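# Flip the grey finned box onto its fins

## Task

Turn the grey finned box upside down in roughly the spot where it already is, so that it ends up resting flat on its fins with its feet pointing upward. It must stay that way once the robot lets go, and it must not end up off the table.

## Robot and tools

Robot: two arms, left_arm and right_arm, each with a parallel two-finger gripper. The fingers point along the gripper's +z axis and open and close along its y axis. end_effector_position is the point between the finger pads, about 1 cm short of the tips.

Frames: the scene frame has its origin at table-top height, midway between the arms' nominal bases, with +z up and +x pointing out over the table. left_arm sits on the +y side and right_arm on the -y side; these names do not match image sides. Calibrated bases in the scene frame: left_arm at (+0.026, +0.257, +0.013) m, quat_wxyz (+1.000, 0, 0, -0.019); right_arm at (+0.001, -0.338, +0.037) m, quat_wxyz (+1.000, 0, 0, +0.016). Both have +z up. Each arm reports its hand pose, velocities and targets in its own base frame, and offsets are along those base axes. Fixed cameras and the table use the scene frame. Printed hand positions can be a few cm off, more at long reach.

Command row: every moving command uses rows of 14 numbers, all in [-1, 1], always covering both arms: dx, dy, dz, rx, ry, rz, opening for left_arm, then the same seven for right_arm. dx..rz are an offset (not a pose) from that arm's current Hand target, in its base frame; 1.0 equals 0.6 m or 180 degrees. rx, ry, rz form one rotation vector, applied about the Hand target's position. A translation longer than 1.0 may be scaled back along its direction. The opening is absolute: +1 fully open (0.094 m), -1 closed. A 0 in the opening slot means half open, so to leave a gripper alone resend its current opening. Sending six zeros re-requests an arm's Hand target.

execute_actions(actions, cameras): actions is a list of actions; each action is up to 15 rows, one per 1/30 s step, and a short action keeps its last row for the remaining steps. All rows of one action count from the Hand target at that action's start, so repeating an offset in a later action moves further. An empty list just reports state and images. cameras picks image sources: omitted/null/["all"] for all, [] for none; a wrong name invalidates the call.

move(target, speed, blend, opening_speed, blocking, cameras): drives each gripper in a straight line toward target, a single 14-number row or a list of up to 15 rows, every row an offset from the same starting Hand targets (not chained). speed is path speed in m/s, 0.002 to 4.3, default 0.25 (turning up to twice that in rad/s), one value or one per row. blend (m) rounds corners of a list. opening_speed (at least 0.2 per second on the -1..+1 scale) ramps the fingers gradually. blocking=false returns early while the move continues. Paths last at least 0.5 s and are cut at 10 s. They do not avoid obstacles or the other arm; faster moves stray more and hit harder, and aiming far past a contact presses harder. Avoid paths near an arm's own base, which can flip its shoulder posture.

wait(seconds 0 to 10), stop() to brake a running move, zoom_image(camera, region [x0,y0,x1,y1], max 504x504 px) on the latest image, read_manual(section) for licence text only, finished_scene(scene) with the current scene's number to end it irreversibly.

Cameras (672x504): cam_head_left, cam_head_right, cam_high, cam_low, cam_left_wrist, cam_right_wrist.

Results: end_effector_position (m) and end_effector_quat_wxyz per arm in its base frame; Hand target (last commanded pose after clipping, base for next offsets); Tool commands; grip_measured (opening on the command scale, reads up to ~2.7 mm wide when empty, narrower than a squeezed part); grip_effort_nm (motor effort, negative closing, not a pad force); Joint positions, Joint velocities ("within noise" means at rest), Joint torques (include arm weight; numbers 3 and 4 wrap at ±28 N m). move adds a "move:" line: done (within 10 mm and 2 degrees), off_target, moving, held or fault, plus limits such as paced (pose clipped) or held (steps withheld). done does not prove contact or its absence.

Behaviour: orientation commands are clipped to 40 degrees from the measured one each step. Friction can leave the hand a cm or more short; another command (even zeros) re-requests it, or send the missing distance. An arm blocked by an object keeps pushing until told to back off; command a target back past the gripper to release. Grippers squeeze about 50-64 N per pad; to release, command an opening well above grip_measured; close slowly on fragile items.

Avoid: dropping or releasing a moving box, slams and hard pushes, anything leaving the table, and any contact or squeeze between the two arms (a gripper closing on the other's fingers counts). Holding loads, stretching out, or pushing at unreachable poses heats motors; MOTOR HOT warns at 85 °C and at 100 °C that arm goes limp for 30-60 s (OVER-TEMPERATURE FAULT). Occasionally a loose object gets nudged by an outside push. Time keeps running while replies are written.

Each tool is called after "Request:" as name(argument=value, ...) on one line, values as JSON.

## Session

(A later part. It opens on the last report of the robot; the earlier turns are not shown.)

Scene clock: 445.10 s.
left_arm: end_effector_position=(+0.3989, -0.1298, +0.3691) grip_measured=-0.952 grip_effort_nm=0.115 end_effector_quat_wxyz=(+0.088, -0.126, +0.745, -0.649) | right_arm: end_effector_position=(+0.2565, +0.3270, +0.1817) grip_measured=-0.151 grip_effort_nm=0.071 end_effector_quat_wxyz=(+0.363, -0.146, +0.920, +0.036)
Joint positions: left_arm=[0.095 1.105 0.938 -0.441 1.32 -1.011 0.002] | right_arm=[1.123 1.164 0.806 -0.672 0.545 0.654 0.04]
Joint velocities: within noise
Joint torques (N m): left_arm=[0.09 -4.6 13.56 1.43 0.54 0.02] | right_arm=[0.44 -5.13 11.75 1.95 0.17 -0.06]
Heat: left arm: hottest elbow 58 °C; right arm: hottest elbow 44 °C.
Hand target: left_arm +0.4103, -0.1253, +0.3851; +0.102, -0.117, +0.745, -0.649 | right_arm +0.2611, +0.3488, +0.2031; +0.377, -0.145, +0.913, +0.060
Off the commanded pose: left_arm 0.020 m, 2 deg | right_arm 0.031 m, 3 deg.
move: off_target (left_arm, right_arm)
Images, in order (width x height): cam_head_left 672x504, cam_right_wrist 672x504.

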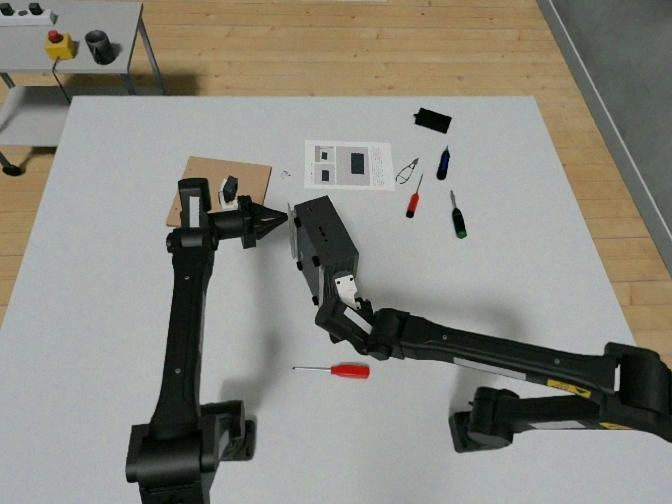

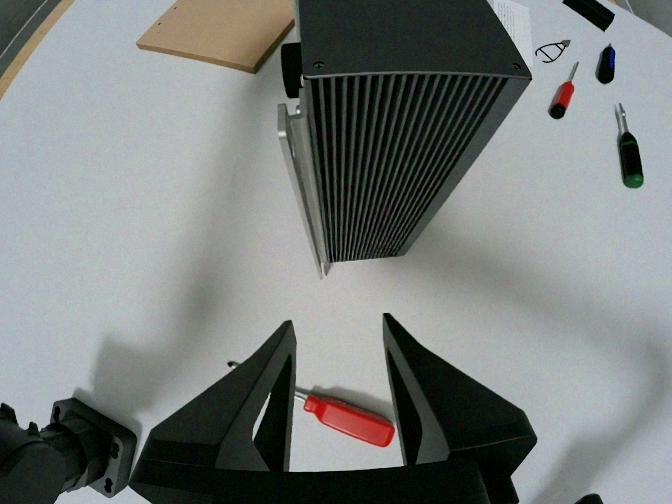

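Request:
move(target=[[0,0,0,0,0,0,-0.95,-0.005,0.014,0.01,0,0,0,-0.15],[0,0,0,0,0,0,-0.95,0.084,0.044,0.01,0,0,0,-0.15]], speed=0.12, cameras=["cam_right_wrist","cam_head_left","cam_low"])

Scene clock: 470.87 s.
left_arm: end_effector_position=(+0.3989, -0.1298, +0.3691) grip_measured=-0.952 grip_effort_nm=0.115 end_effector_quat_wxyz=(+0.088, -0.126, +0.745, -0.649) | right_arm: end_effector_position=(+0.2972, +0.3605, +0.1884) grip_measured=-0.151 grip_effort_nm=0.066 end_effector_quat_wxyz=(+0.362, -0.153, +0.919, +0.043)
Joint positions: left_arm=[0.095 1.105 0.938 -0.441 1.32 -1.011 0.002] | right_arm=[1.058 1.282 0.917 -0.622 0.494 0.577 0.04]
Joint velocities: within noise
Joint torques (N m): left_arm=[0.09 -4.6 13.55 1.43 0.55 0.03] | right_arm=[-1.85 -7.24 11.77 2.09 0.16 -0.13]
Heat: left arm: hottest elbow 59 °C; right arm: hottest elbow 47 °C.
Hand target: left_arm +0.4103, -0.1253, +0.3851; +0.101, -0.117, +0.745, -0.649 | right_arm +0.3115, +0.3752, +0.2091; +0.377, -0.145, +0.913, +0.060
Off the commanded pose: left_arm 0.020 m, 2 deg | right_arm 0.029 m, 3 deg.
move: off_target (left_arm, right_arm)
Images, in order (width x height): cam_head_left 672x504, cam_low 672x504, cam_right_wrist 672x504.

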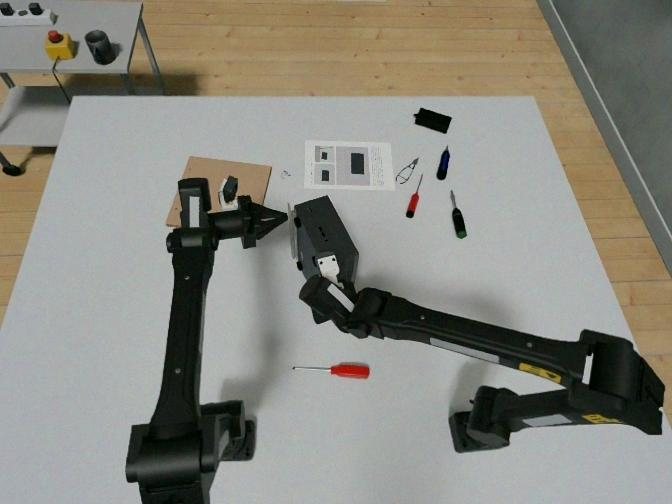

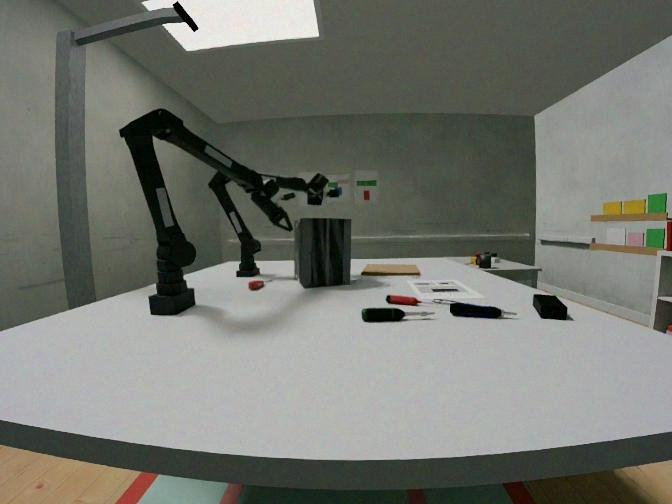

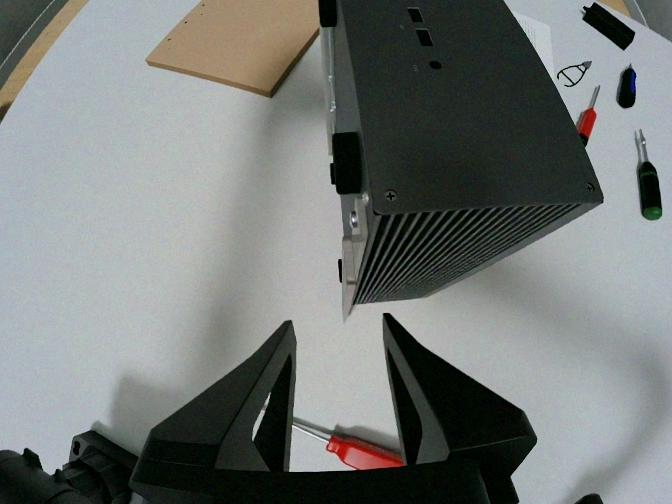

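Request:
move(target=[0,0,0,0,0,0,-0.95,0.037,0.010,0,0,0,0,-0.15], speed=0.08, cameras=["cam_right_wrist"])

Scene clock: 475.87 s.
left_arm: end_effector_position=(+0.3989, -0.1298, +0.3691) grip_measured=-0.952 grip_effort_nm=0.110 end_effector_quat_wxyz=(+0.088, -0.126, +0.745, -0.649) | right_arm: end_effector_position=(+0.3181, +0.3675, +0.1881) grip_measured=-0.151 grip_effort_nm=0.066 end_effector_quat_wxyz=(+0.360, -0.153, +0.919, +0.044)
Joint positions: left_arm=[0.095 1.105 0.938 -0.441 1.32 -1.011 0.002] | right_arm=[1.019 1.325 0.954 -0.601 0.47 0.542 0.04]
Joint velocities: within noise
Joint torques (N m): left_arm=[0.03 -4.66 13.55 1.43 0.54 0.02] | right_arm=[-1.79 -8 11.74 2.03 0.12 -0.13]
Heat: left arm: hottest elbow 59 °C; right arm: hottest elbow 48 °C.
Hand target: left_arm +0.4103, -0.1253, +0.3851; +0.101, -0.117, +0.745, -0.649 | right_arm +0.3337, +0.3812, +0.2091; +0.377, -0.145, +0.913, +0.060
Off the commanded pose: left_arm 0.020 m, 2 deg | right_arm 0.030 m, 3 deg.
move: off_target (left_arm, right_arm)
Images, in order (width x height): cam_right_wrist 672x504.

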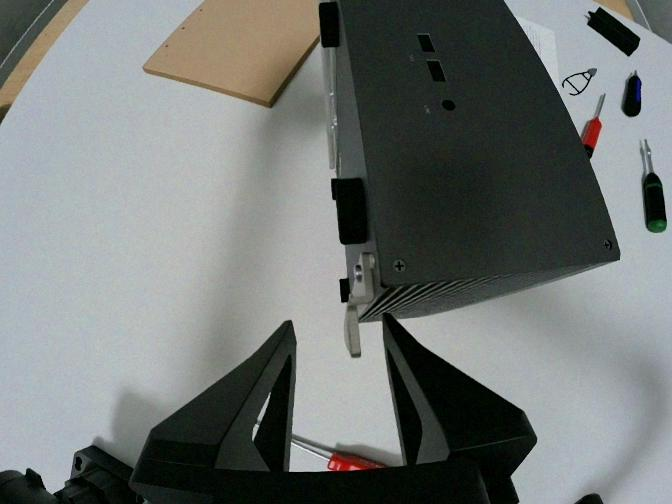

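Request:
move(target=[[0,0,0,0,0,0,-0.95,0.006,-0.006,0,0,0,0,-0.15],[0,0,0,0,0,0,-0.95,0.006,-0.006,0,0,0,0,-0.7]], speed=0.08, cameras=["cam_right_wrist"])

Scene clock: 486.63 s.
left_arm: end_effector_position=(+0.3989, -0.1298, +0.3691) grip_measured=-0.952 grip_effort_nm=0.115 end_effector_quat_wxyz=(+0.088, -0.126, +0.745, -0.649) | right_arm: end_effector_position=(+0.3229, +0.3648, +0.1883) grip_measured=-0.697 grip_effort_nm=-0.115 end_effector_quat_wxyz=(+0.361, -0.152, +0.919, +0.044)
Joint positions: left_arm=[0.095 1.105 0.938 -0.441 1.32 -1.011 0.002] | right_arm=[1.006 1.325 0.954 -0.595 0.463 0.53 0.014]
Joint velocities: within noise
Joint torques (N m): left_arm=[0.09 -4.54 13.55 1.4 0.54 0.02] | right_arm=[-1.85 -8.53 11.62 1.99 0.14 -0.15]
Heat: left arm: hottest elbow 59 °C; right arm: hottest elbow 51 °C.
Hand target: left_arm +0.4103, -0.1253, +0.3851; +0.102, -0.117, +0.745, -0.649 | right_arm +0.3373, +0.3776, +0.2091; +0.377, -0.145, +0.913, +0.060
Off the commanded pose: left_arm 0.020 m, 2 deg | right_arm 0.028 m, 3 deg.
move: off_target (left_arm, right_arm); target 2's new opening was sent with right_arm's hand 0.029 m and 3 deg from that target
Images, in order (width x height): cam_right_wrist 672x504.

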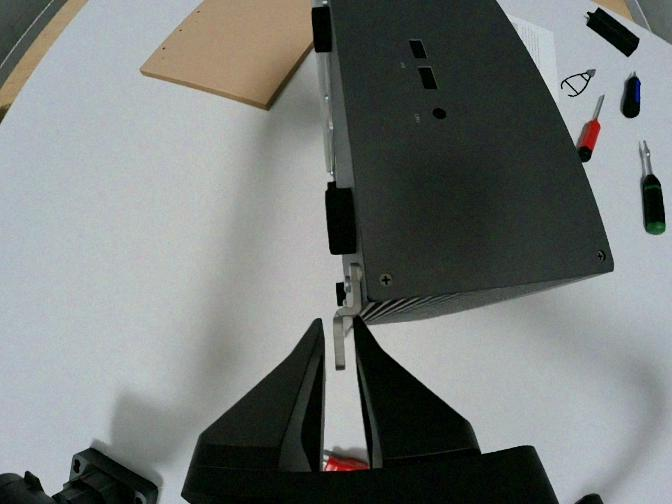

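Request:
move(target=[0,0,0,0,0,0,-0.95,0,0,0,0,0,0,-1], speed=0.05, opening_speed=0.4, cameras=["cam_right_wrist","cam_low","cam_head_left"])

Scene clock: 491.40 s.
left_arm: end_effector_position=(+0.3989, -0.1298, +0.3691) grip_measured=-0.952 grip_effort_nm=0.110 end_effector_quat_wxyz=(+0.088, -0.126, +0.745, -0.649) | right_arm: end_effector_position=(+0.3229, +0.3649, +0.1881) grip_measured=-0.937 grip_effort_nm=-1.028 end_effector_quat_wxyz=(+0.359, -0.149, +0.920, +0.046)
Joint positions: left_arm=[0.095 1.105 0.938 -0.441 1.32 -1.011 0.002] | right_arm=[1.004 1.325 0.954 -0.595 0.459 0.539 0.003]
Joint velocities: within noise
Joint torques (N m): left_arm=[0.09 -4.66 13.52 1.4 0.54 0.02] | right_arm=[-1.26 -8.12 11.48 2.21 0.32 -0.24]
Heat: left arm: hottest elbow 59 °C; right arm: hottest elbow 52 °C.
Hand target: left_arm +0.4103, -0.1253, +0.3851; +0.102, -0.117, +0.745, -0.649 | right_arm +0.3373, +0.3776, +0.2091; +0.377, -0.145, +0.913, +0.060
Off the commanded pose: left_arm 0.020 m, 2 deg | right_arm 0.028 m, 3 deg.
move: off_target (left_arm, right_arm)
Images, in order (width x height): cam_head_left 672x504, cam_low 672x504, cam_right_wrist 672x504.

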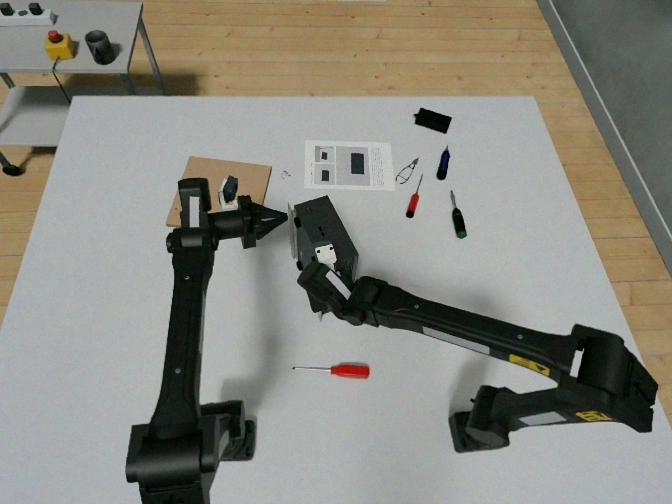

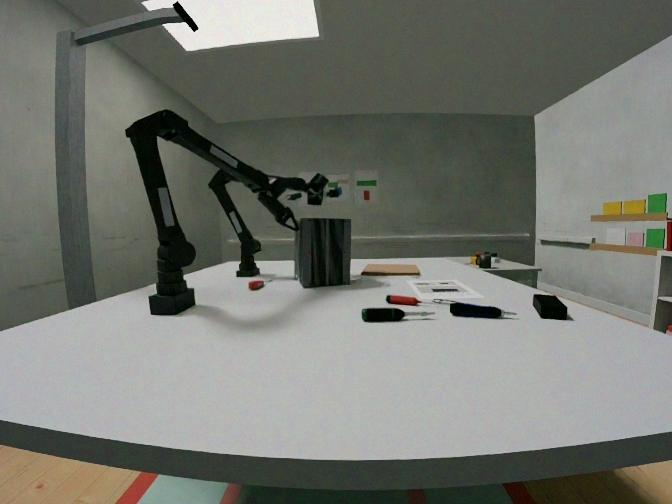

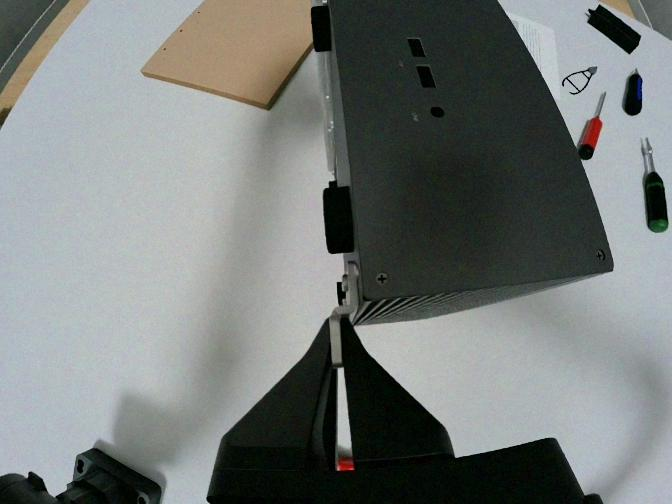

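Request:
move(target=[[0,0.05,0,0,0,0,-0.95,0.0329,-0.0974,0.032,0.079,0.0264,0,-1],[0,0.05,0,0,0,0,-0.95,0.0674,-0.1995,0.0415,0.158,0.0528,0,-1],[0,0.05,0,0,0,0,-0.95,0.1011,-0.2993,0.035,0.237,0.0793,0,-1],[0,0.05,0,0,0,0,-0.95,0.1317,-0.3897,0.013,0.316,0.1057,0,-1]], speed=0.12, blend=0.01)

Scene clock: 523.90 s.
left_arm: end_effector_position=(+0.3991, -0.1007, +0.3705) grip_measured=-0.952 grip_effort_nm=0.115 end_effector_quat_wxyz=(+0.088, -0.126, +0.745, -0.650) | right_arm: end_effector_position=(+0.3953, +0.1390, +0.1647) grip_measured=-0.940 grip_effort_nm=-1.043 end_effector_quat_wxyz=(+0.184, +0.125, +0.843, +0.490)
Joint positions: left_arm=[0.177 1.143 1.004 -0.709 1.383 -0.764 0.002] | right_arm=[0.017 1.212 0.618 -0.198 -0.883 0.694 0.003]
Joint velocities: within noise
Joint torques (N m): left_arm=[0.03 -4.95 13.34 1.21 0.67 0.03] | right_arm=[-0.5 -10.23 11.21 3.66 -1.78 -0.52]
Heat: left arm: hottest elbow 60 °C; right arm: hottest elbow 54 °C.
Hand target: left_arm +0.4103, -0.0952, +0.3853; +0.102, -0.117, +0.745, -0.649 | right_arm +0.4163, +0.1438, +0.2169; +0.250, +0.063, +0.822, +0.508
Off the commanded pose: left_arm 0.019 m, 2 deg | right_arm 0.056 m, 11 deg.
move: off_target (left_arm, right_arm)

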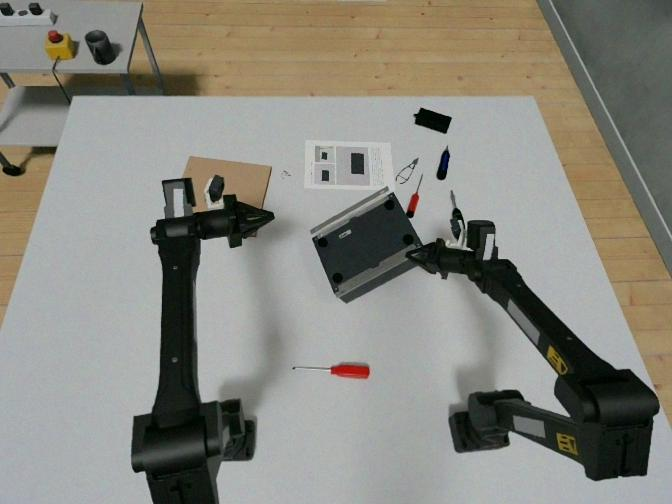

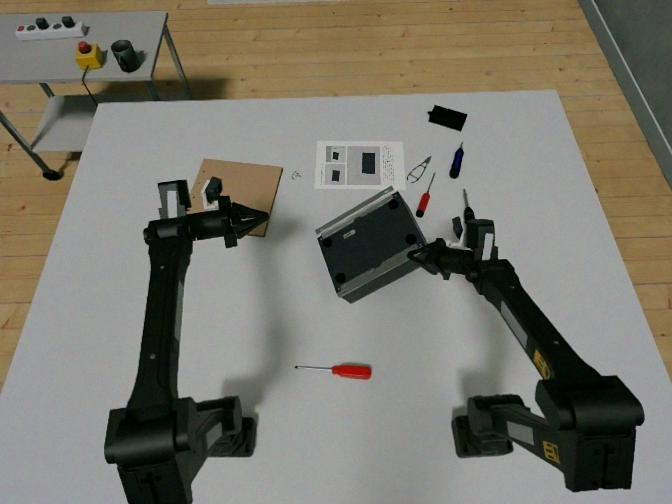

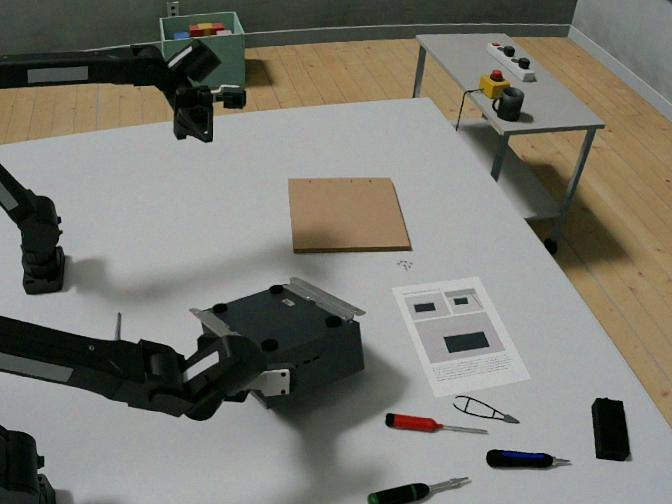

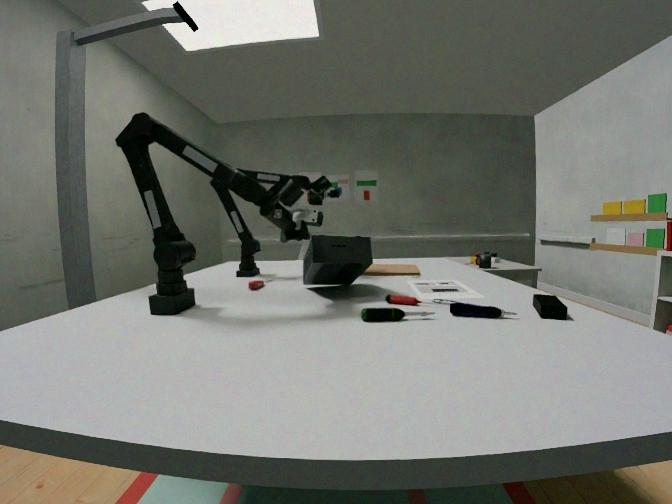

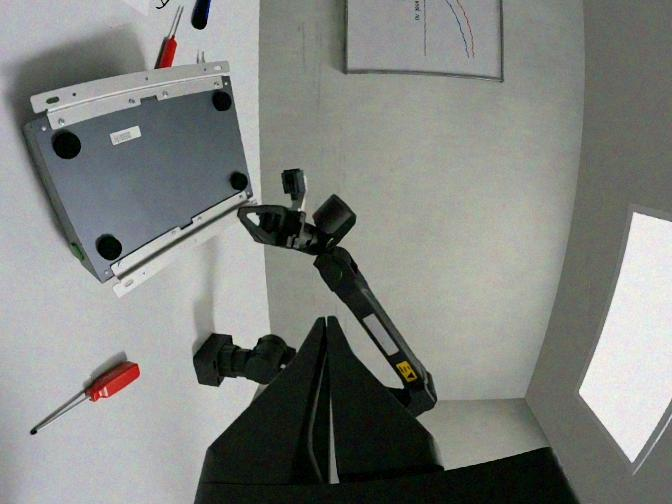

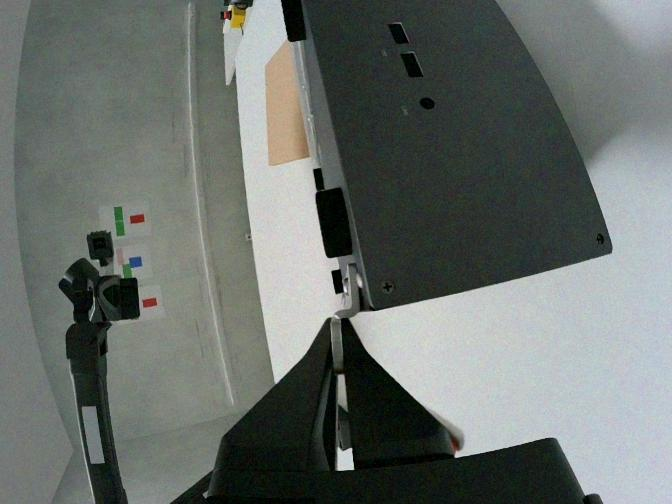

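Request:
move(target=[0,0,0,0,0,0,-0.95,-0.13,0.22,0,0,0,0,-1], speed=0.12, cameras=["cam_head_left","cam_low","cam_high"])

Scene clock: 540.37 s.
left_arm: end_effector_position=(+0.3992, -0.1007, +0.3703) grip_measured=-0.952 grip_effort_nm=0.110 end_effector_quat_wxyz=(+0.088, -0.126, +0.745, -0.650) | right_arm: end_effector_position=(+0.3331, +0.2458, +0.1626) grip_measured=-0.940 grip_effort_nm=-1.038 end_effector_quat_wxyz=(+0.210, +0.128, +0.851, +0.465)
Joint positions: left_arm=[0.177 1.144 1.004 -0.709 1.383 -0.764 0.002] | right_arm=[0.444 1.06 0.482 0.006 -0.479 1.008 0.003]
Joint velocities: within noise
Joint torques (N m): left_arm=[0.15 -4.89 13.35 1.24 0.68 0.02] | right_arm=[2.96 -7.59 11.3 4.31 -1.33 -0.46]
Heat: left arm: hottest elbow 62 °C; right arm: hottest elbow 55 °C.
Hand target: left_arm +0.4104, -0.0953, +0.3852; +0.102, -0.117, +0.745, -0.649 | right_arm +0.3383, +0.2758, +0.2170; +0.250, +0.063, +0.822, +0.508
Off the commanded pose: left_arm 0.019 m, 2 deg | right_arm 0.062 m, 11 deg.
move: off_target (left_arm, right_arm)
Images, in order (width x height): cam_head_left 672x504, cam_high 672x504, cam_low 672x504.

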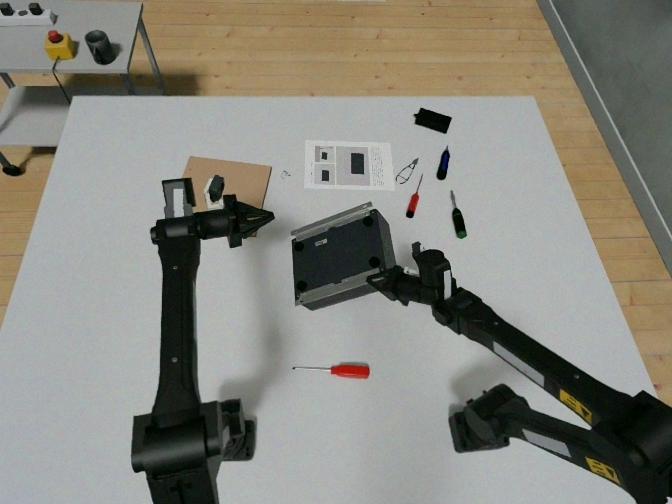

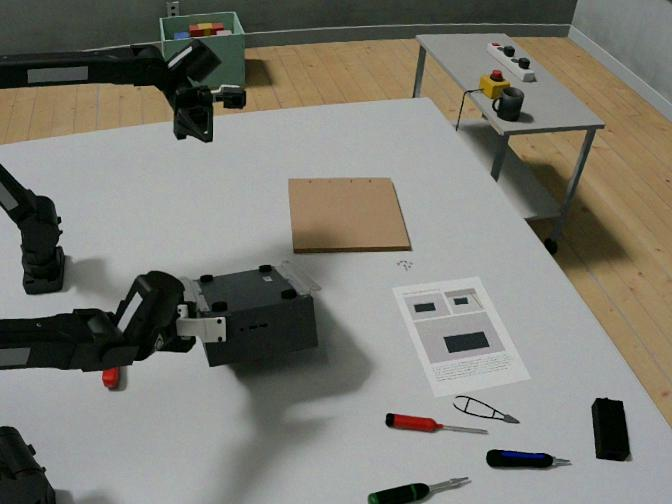

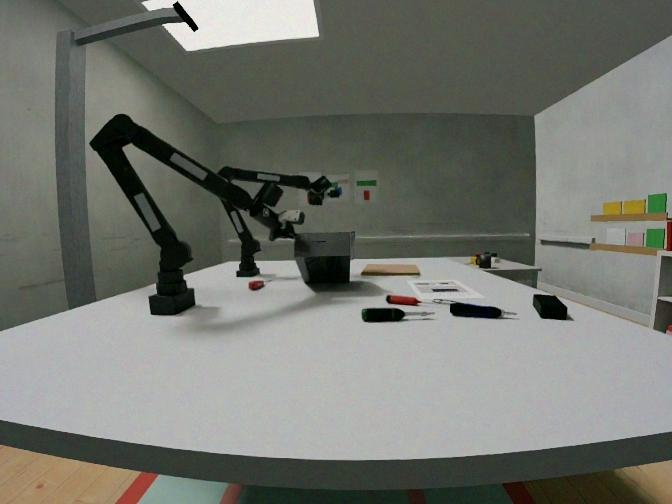

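Request:
move(target=[0,0,0,0,0,0,-0.95,-0.05,0.03,-0.22,0.164,0.028,0,-1], speed=0.05)

Scene clock: 550.30 s.
left_arm: end_effector_position=(+0.3992, -0.1006, +0.3703) grip_measured=-0.952 grip_effort_nm=0.115 end_effector_quat_wxyz=(+0.088, -0.126, +0.745, -0.650) | right_arm: end_effector_position=(+0.3131, +0.2664, +0.0650) grip_measured=-0.934 grip_effort_nm=-1.038 end_effector_quat_wxyz=(+0.168, +0.220, +0.704, +0.654)
Joint positions: left_arm=[0.177 1.144 1.004 -0.709 1.383 -0.764 0.002] | right_arm=[0.498 1.889 0.253 1.535 -0.517 1.572 0.003]
Joint velocities: within noise
Joint torques (N m): left_arm=[-0.03 -5.13 13.34 1.18 0.67 0.03] | right_arm=[3.55 -8.41 3.36 3.66 -1.26 -0.72]
Heat: left arm: hottest elbow 62 °C; right arm: hottest elbow 53 °C.
Hand target: left_arm +0.4104, -0.0952, +0.3852; +0.102, -0.117, +0.745, -0.649 | right_arm +0.3084, +0.2937, +0.0850; +0.190, +0.146, +0.676, +0.697
Off the commanded pose: left_arm 0.019 m, 2 deg | right_arm 0.034 m, 11 deg.
joint sent to its limit (right arm) — joint 4 (wrist pitch), upper limit. The joint targets are off in orientation, not in position.
move: off_target (left_arm, right_arm)

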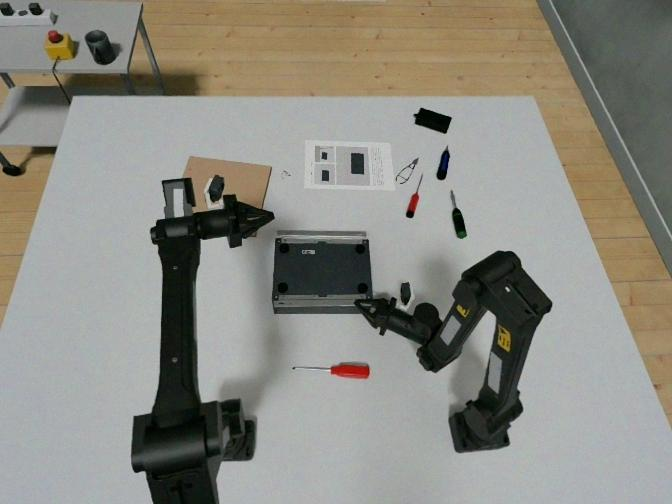

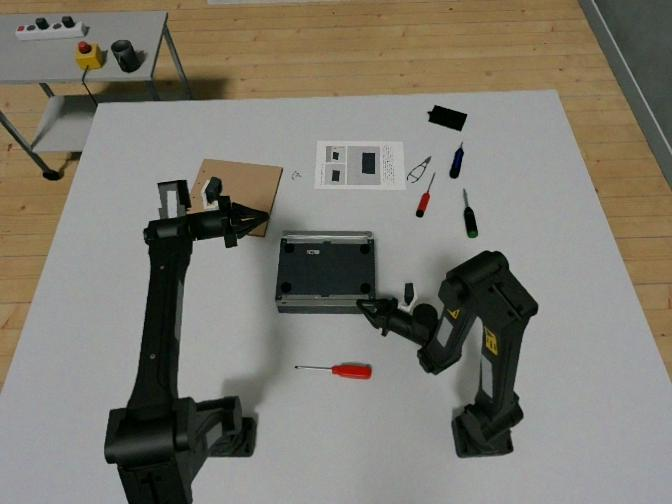

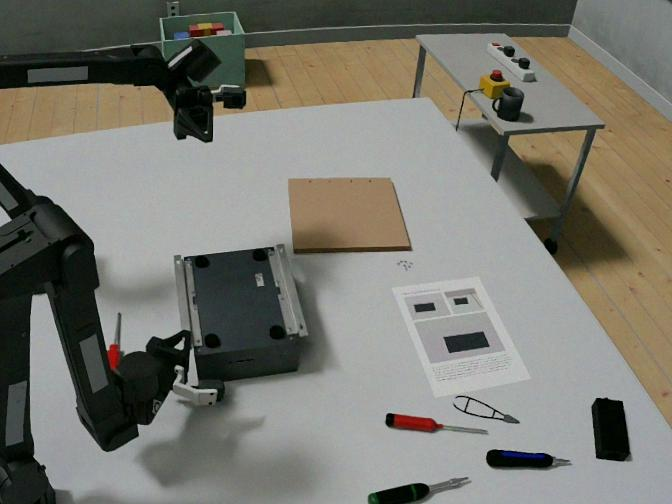

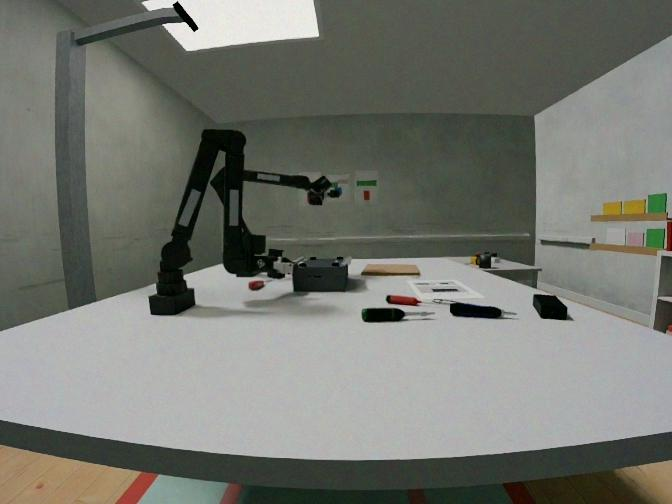

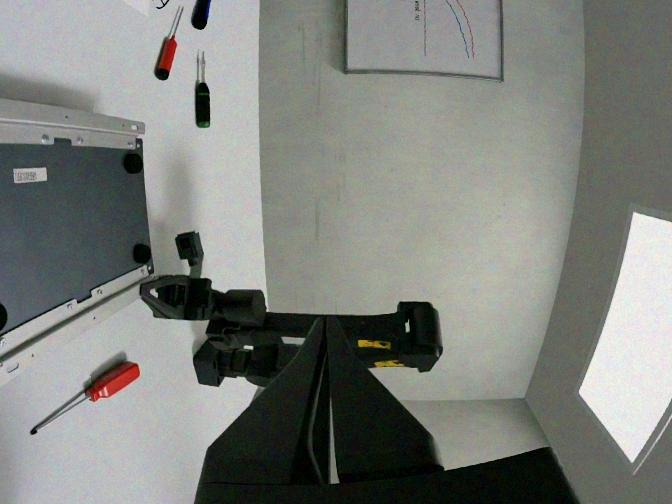

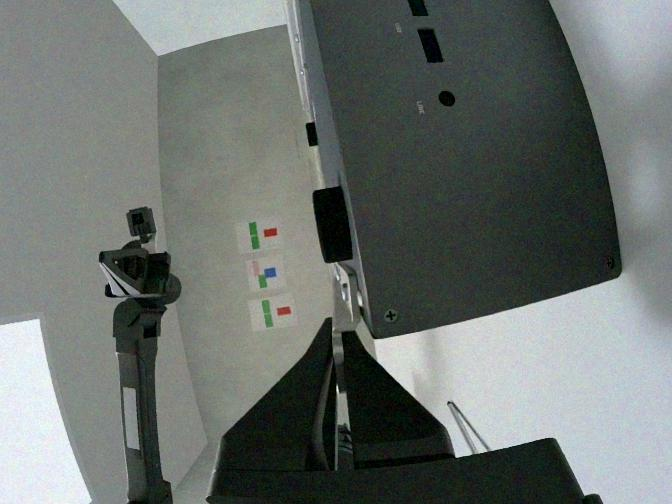

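Request:
move(target=[[0,0,0,0,0,0,-0.95,0.0,-0.045,-0.025,0,0,0,-1],[0,0,0,0,0,0,-0.95,0.0,-0.045,-0.025,0,0,0,-0.5],[0,0,0,0,0,0,-0.95,-0.07,-0.158,-0.015,0,0,0,-0.5],[0,0,0,0,0,0,-0.95,-0.12,-0.25,0.0,0,0,0,-0.5]], speed=0.1, opening_speed=0.5)

Scene clock: 562.40 s.
left_arm: end_effector_position=(+0.3992, -0.1006, +0.3703) grip_measured=-0.952 grip_effort_nm=0.110 end_effector_quat_wxyz=(+0.088, -0.126, +0.745, -0.650) | right_arm: end_effector_position=(+0.2438, +0.1657, +0.0772) grip_measured=-0.501 grip_effort_nm=0.066 end_effector_quat_wxyz=(+0.151, +0.157, +0.725, +0.653)
Joint positions: left_arm=[0.177 1.144 1.004 -0.709 1.383 -0.764 0.002] | right_arm=[0.066 1.794 0.031 1.557 -1.056 1.377 0.023]
Joint velocities: within noise
Joint torques (N m): left_arm=[0.03 -4.95 13.34 1.2 0.67 0.03] | right_arm=[0.62 -5.07 -0.12 1.96 -0.04 -0.09]
Heat: left arm: hottest elbow 63 °C; right arm: hottest elbow 49 °C.
Hand target: left_arm +0.4104, -0.0952, +0.3852; +0.102, -0.117, +0.745, -0.649 | right_arm +0.2436, +0.1692, +0.0769; +0.146, +0.153, +0.726, +0.654 (not the last commanded pose)
Off the commanded pose: left_arm 0.019 m, 2 deg | right_arm 0.024 m, 9 deg.
move: held (right_arm; a check stopped the path), off_target (left_arm); path passed 3 of 4 targets; target 2's new opening was sent with right_arm's hand 0.009 m and 9 deg from that target; limits=held
pose unreachable (right arm): on one or more control steps of this call, first in action 0 (counted from 0), this arm could not follow its commanded pose, so it was not sent that pose on those steps. It may still have moved: this result reports where it is.
cause: moving toward the commanded pose would bring two parts of the arm too close to each other (its shoulder (the part past joint 1) and its forearm (the part past joint 3), with joints 2 (shoulder) and 3 (elbow) between them).

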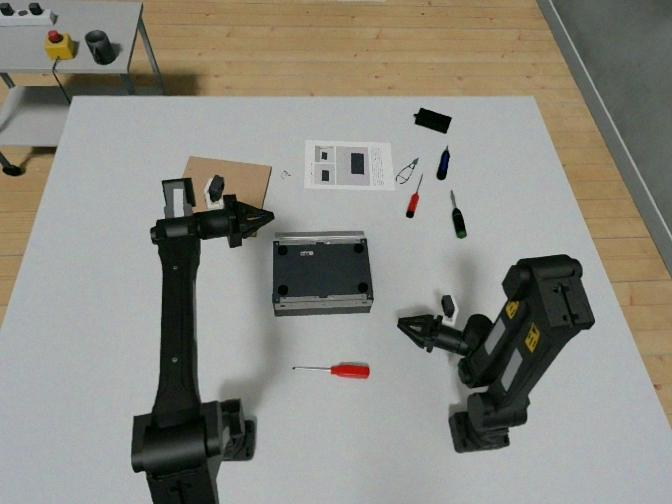

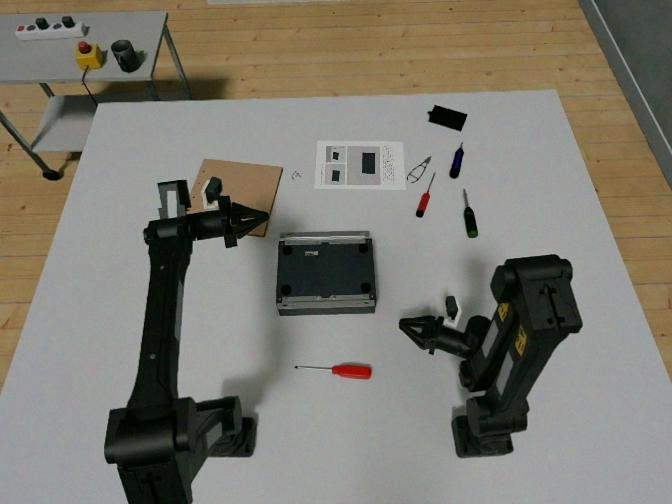

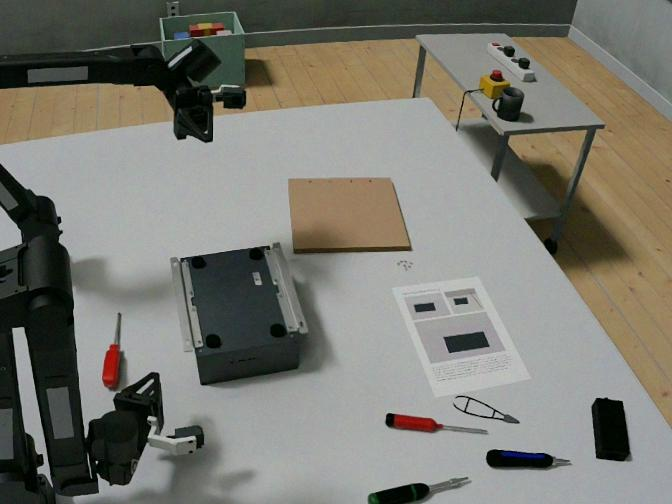

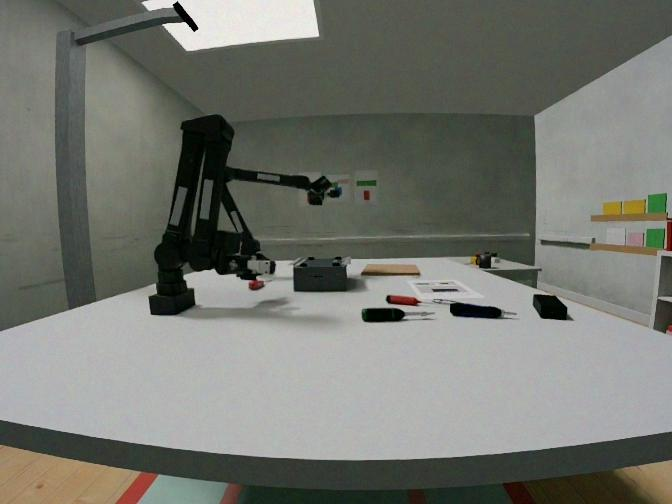

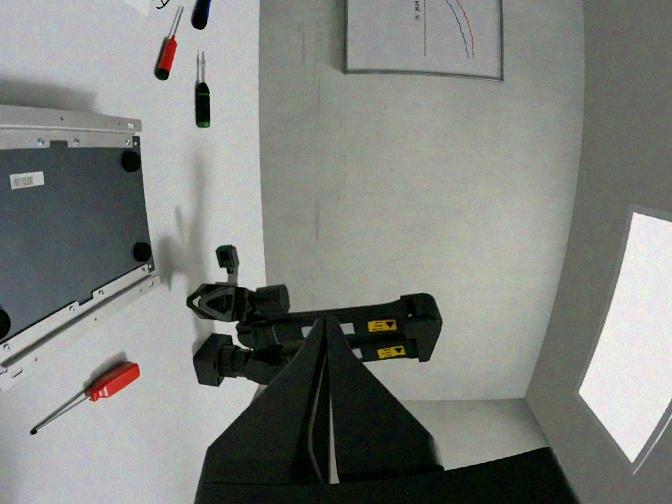

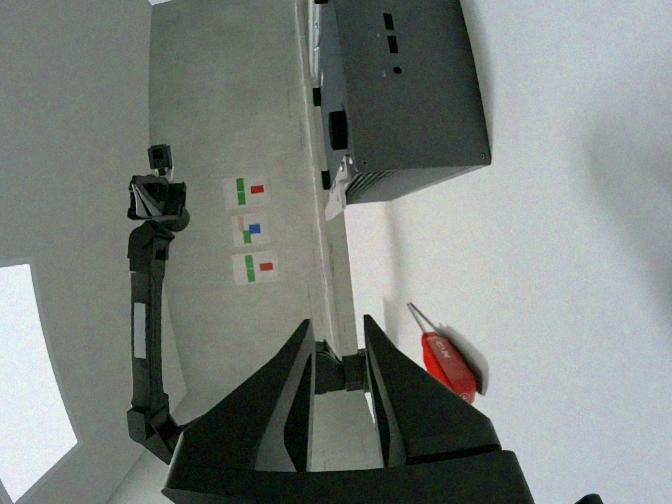

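Box flat, gripper clear.

Request:
finished_scene(scene=2)

The scene is finished: the task was done.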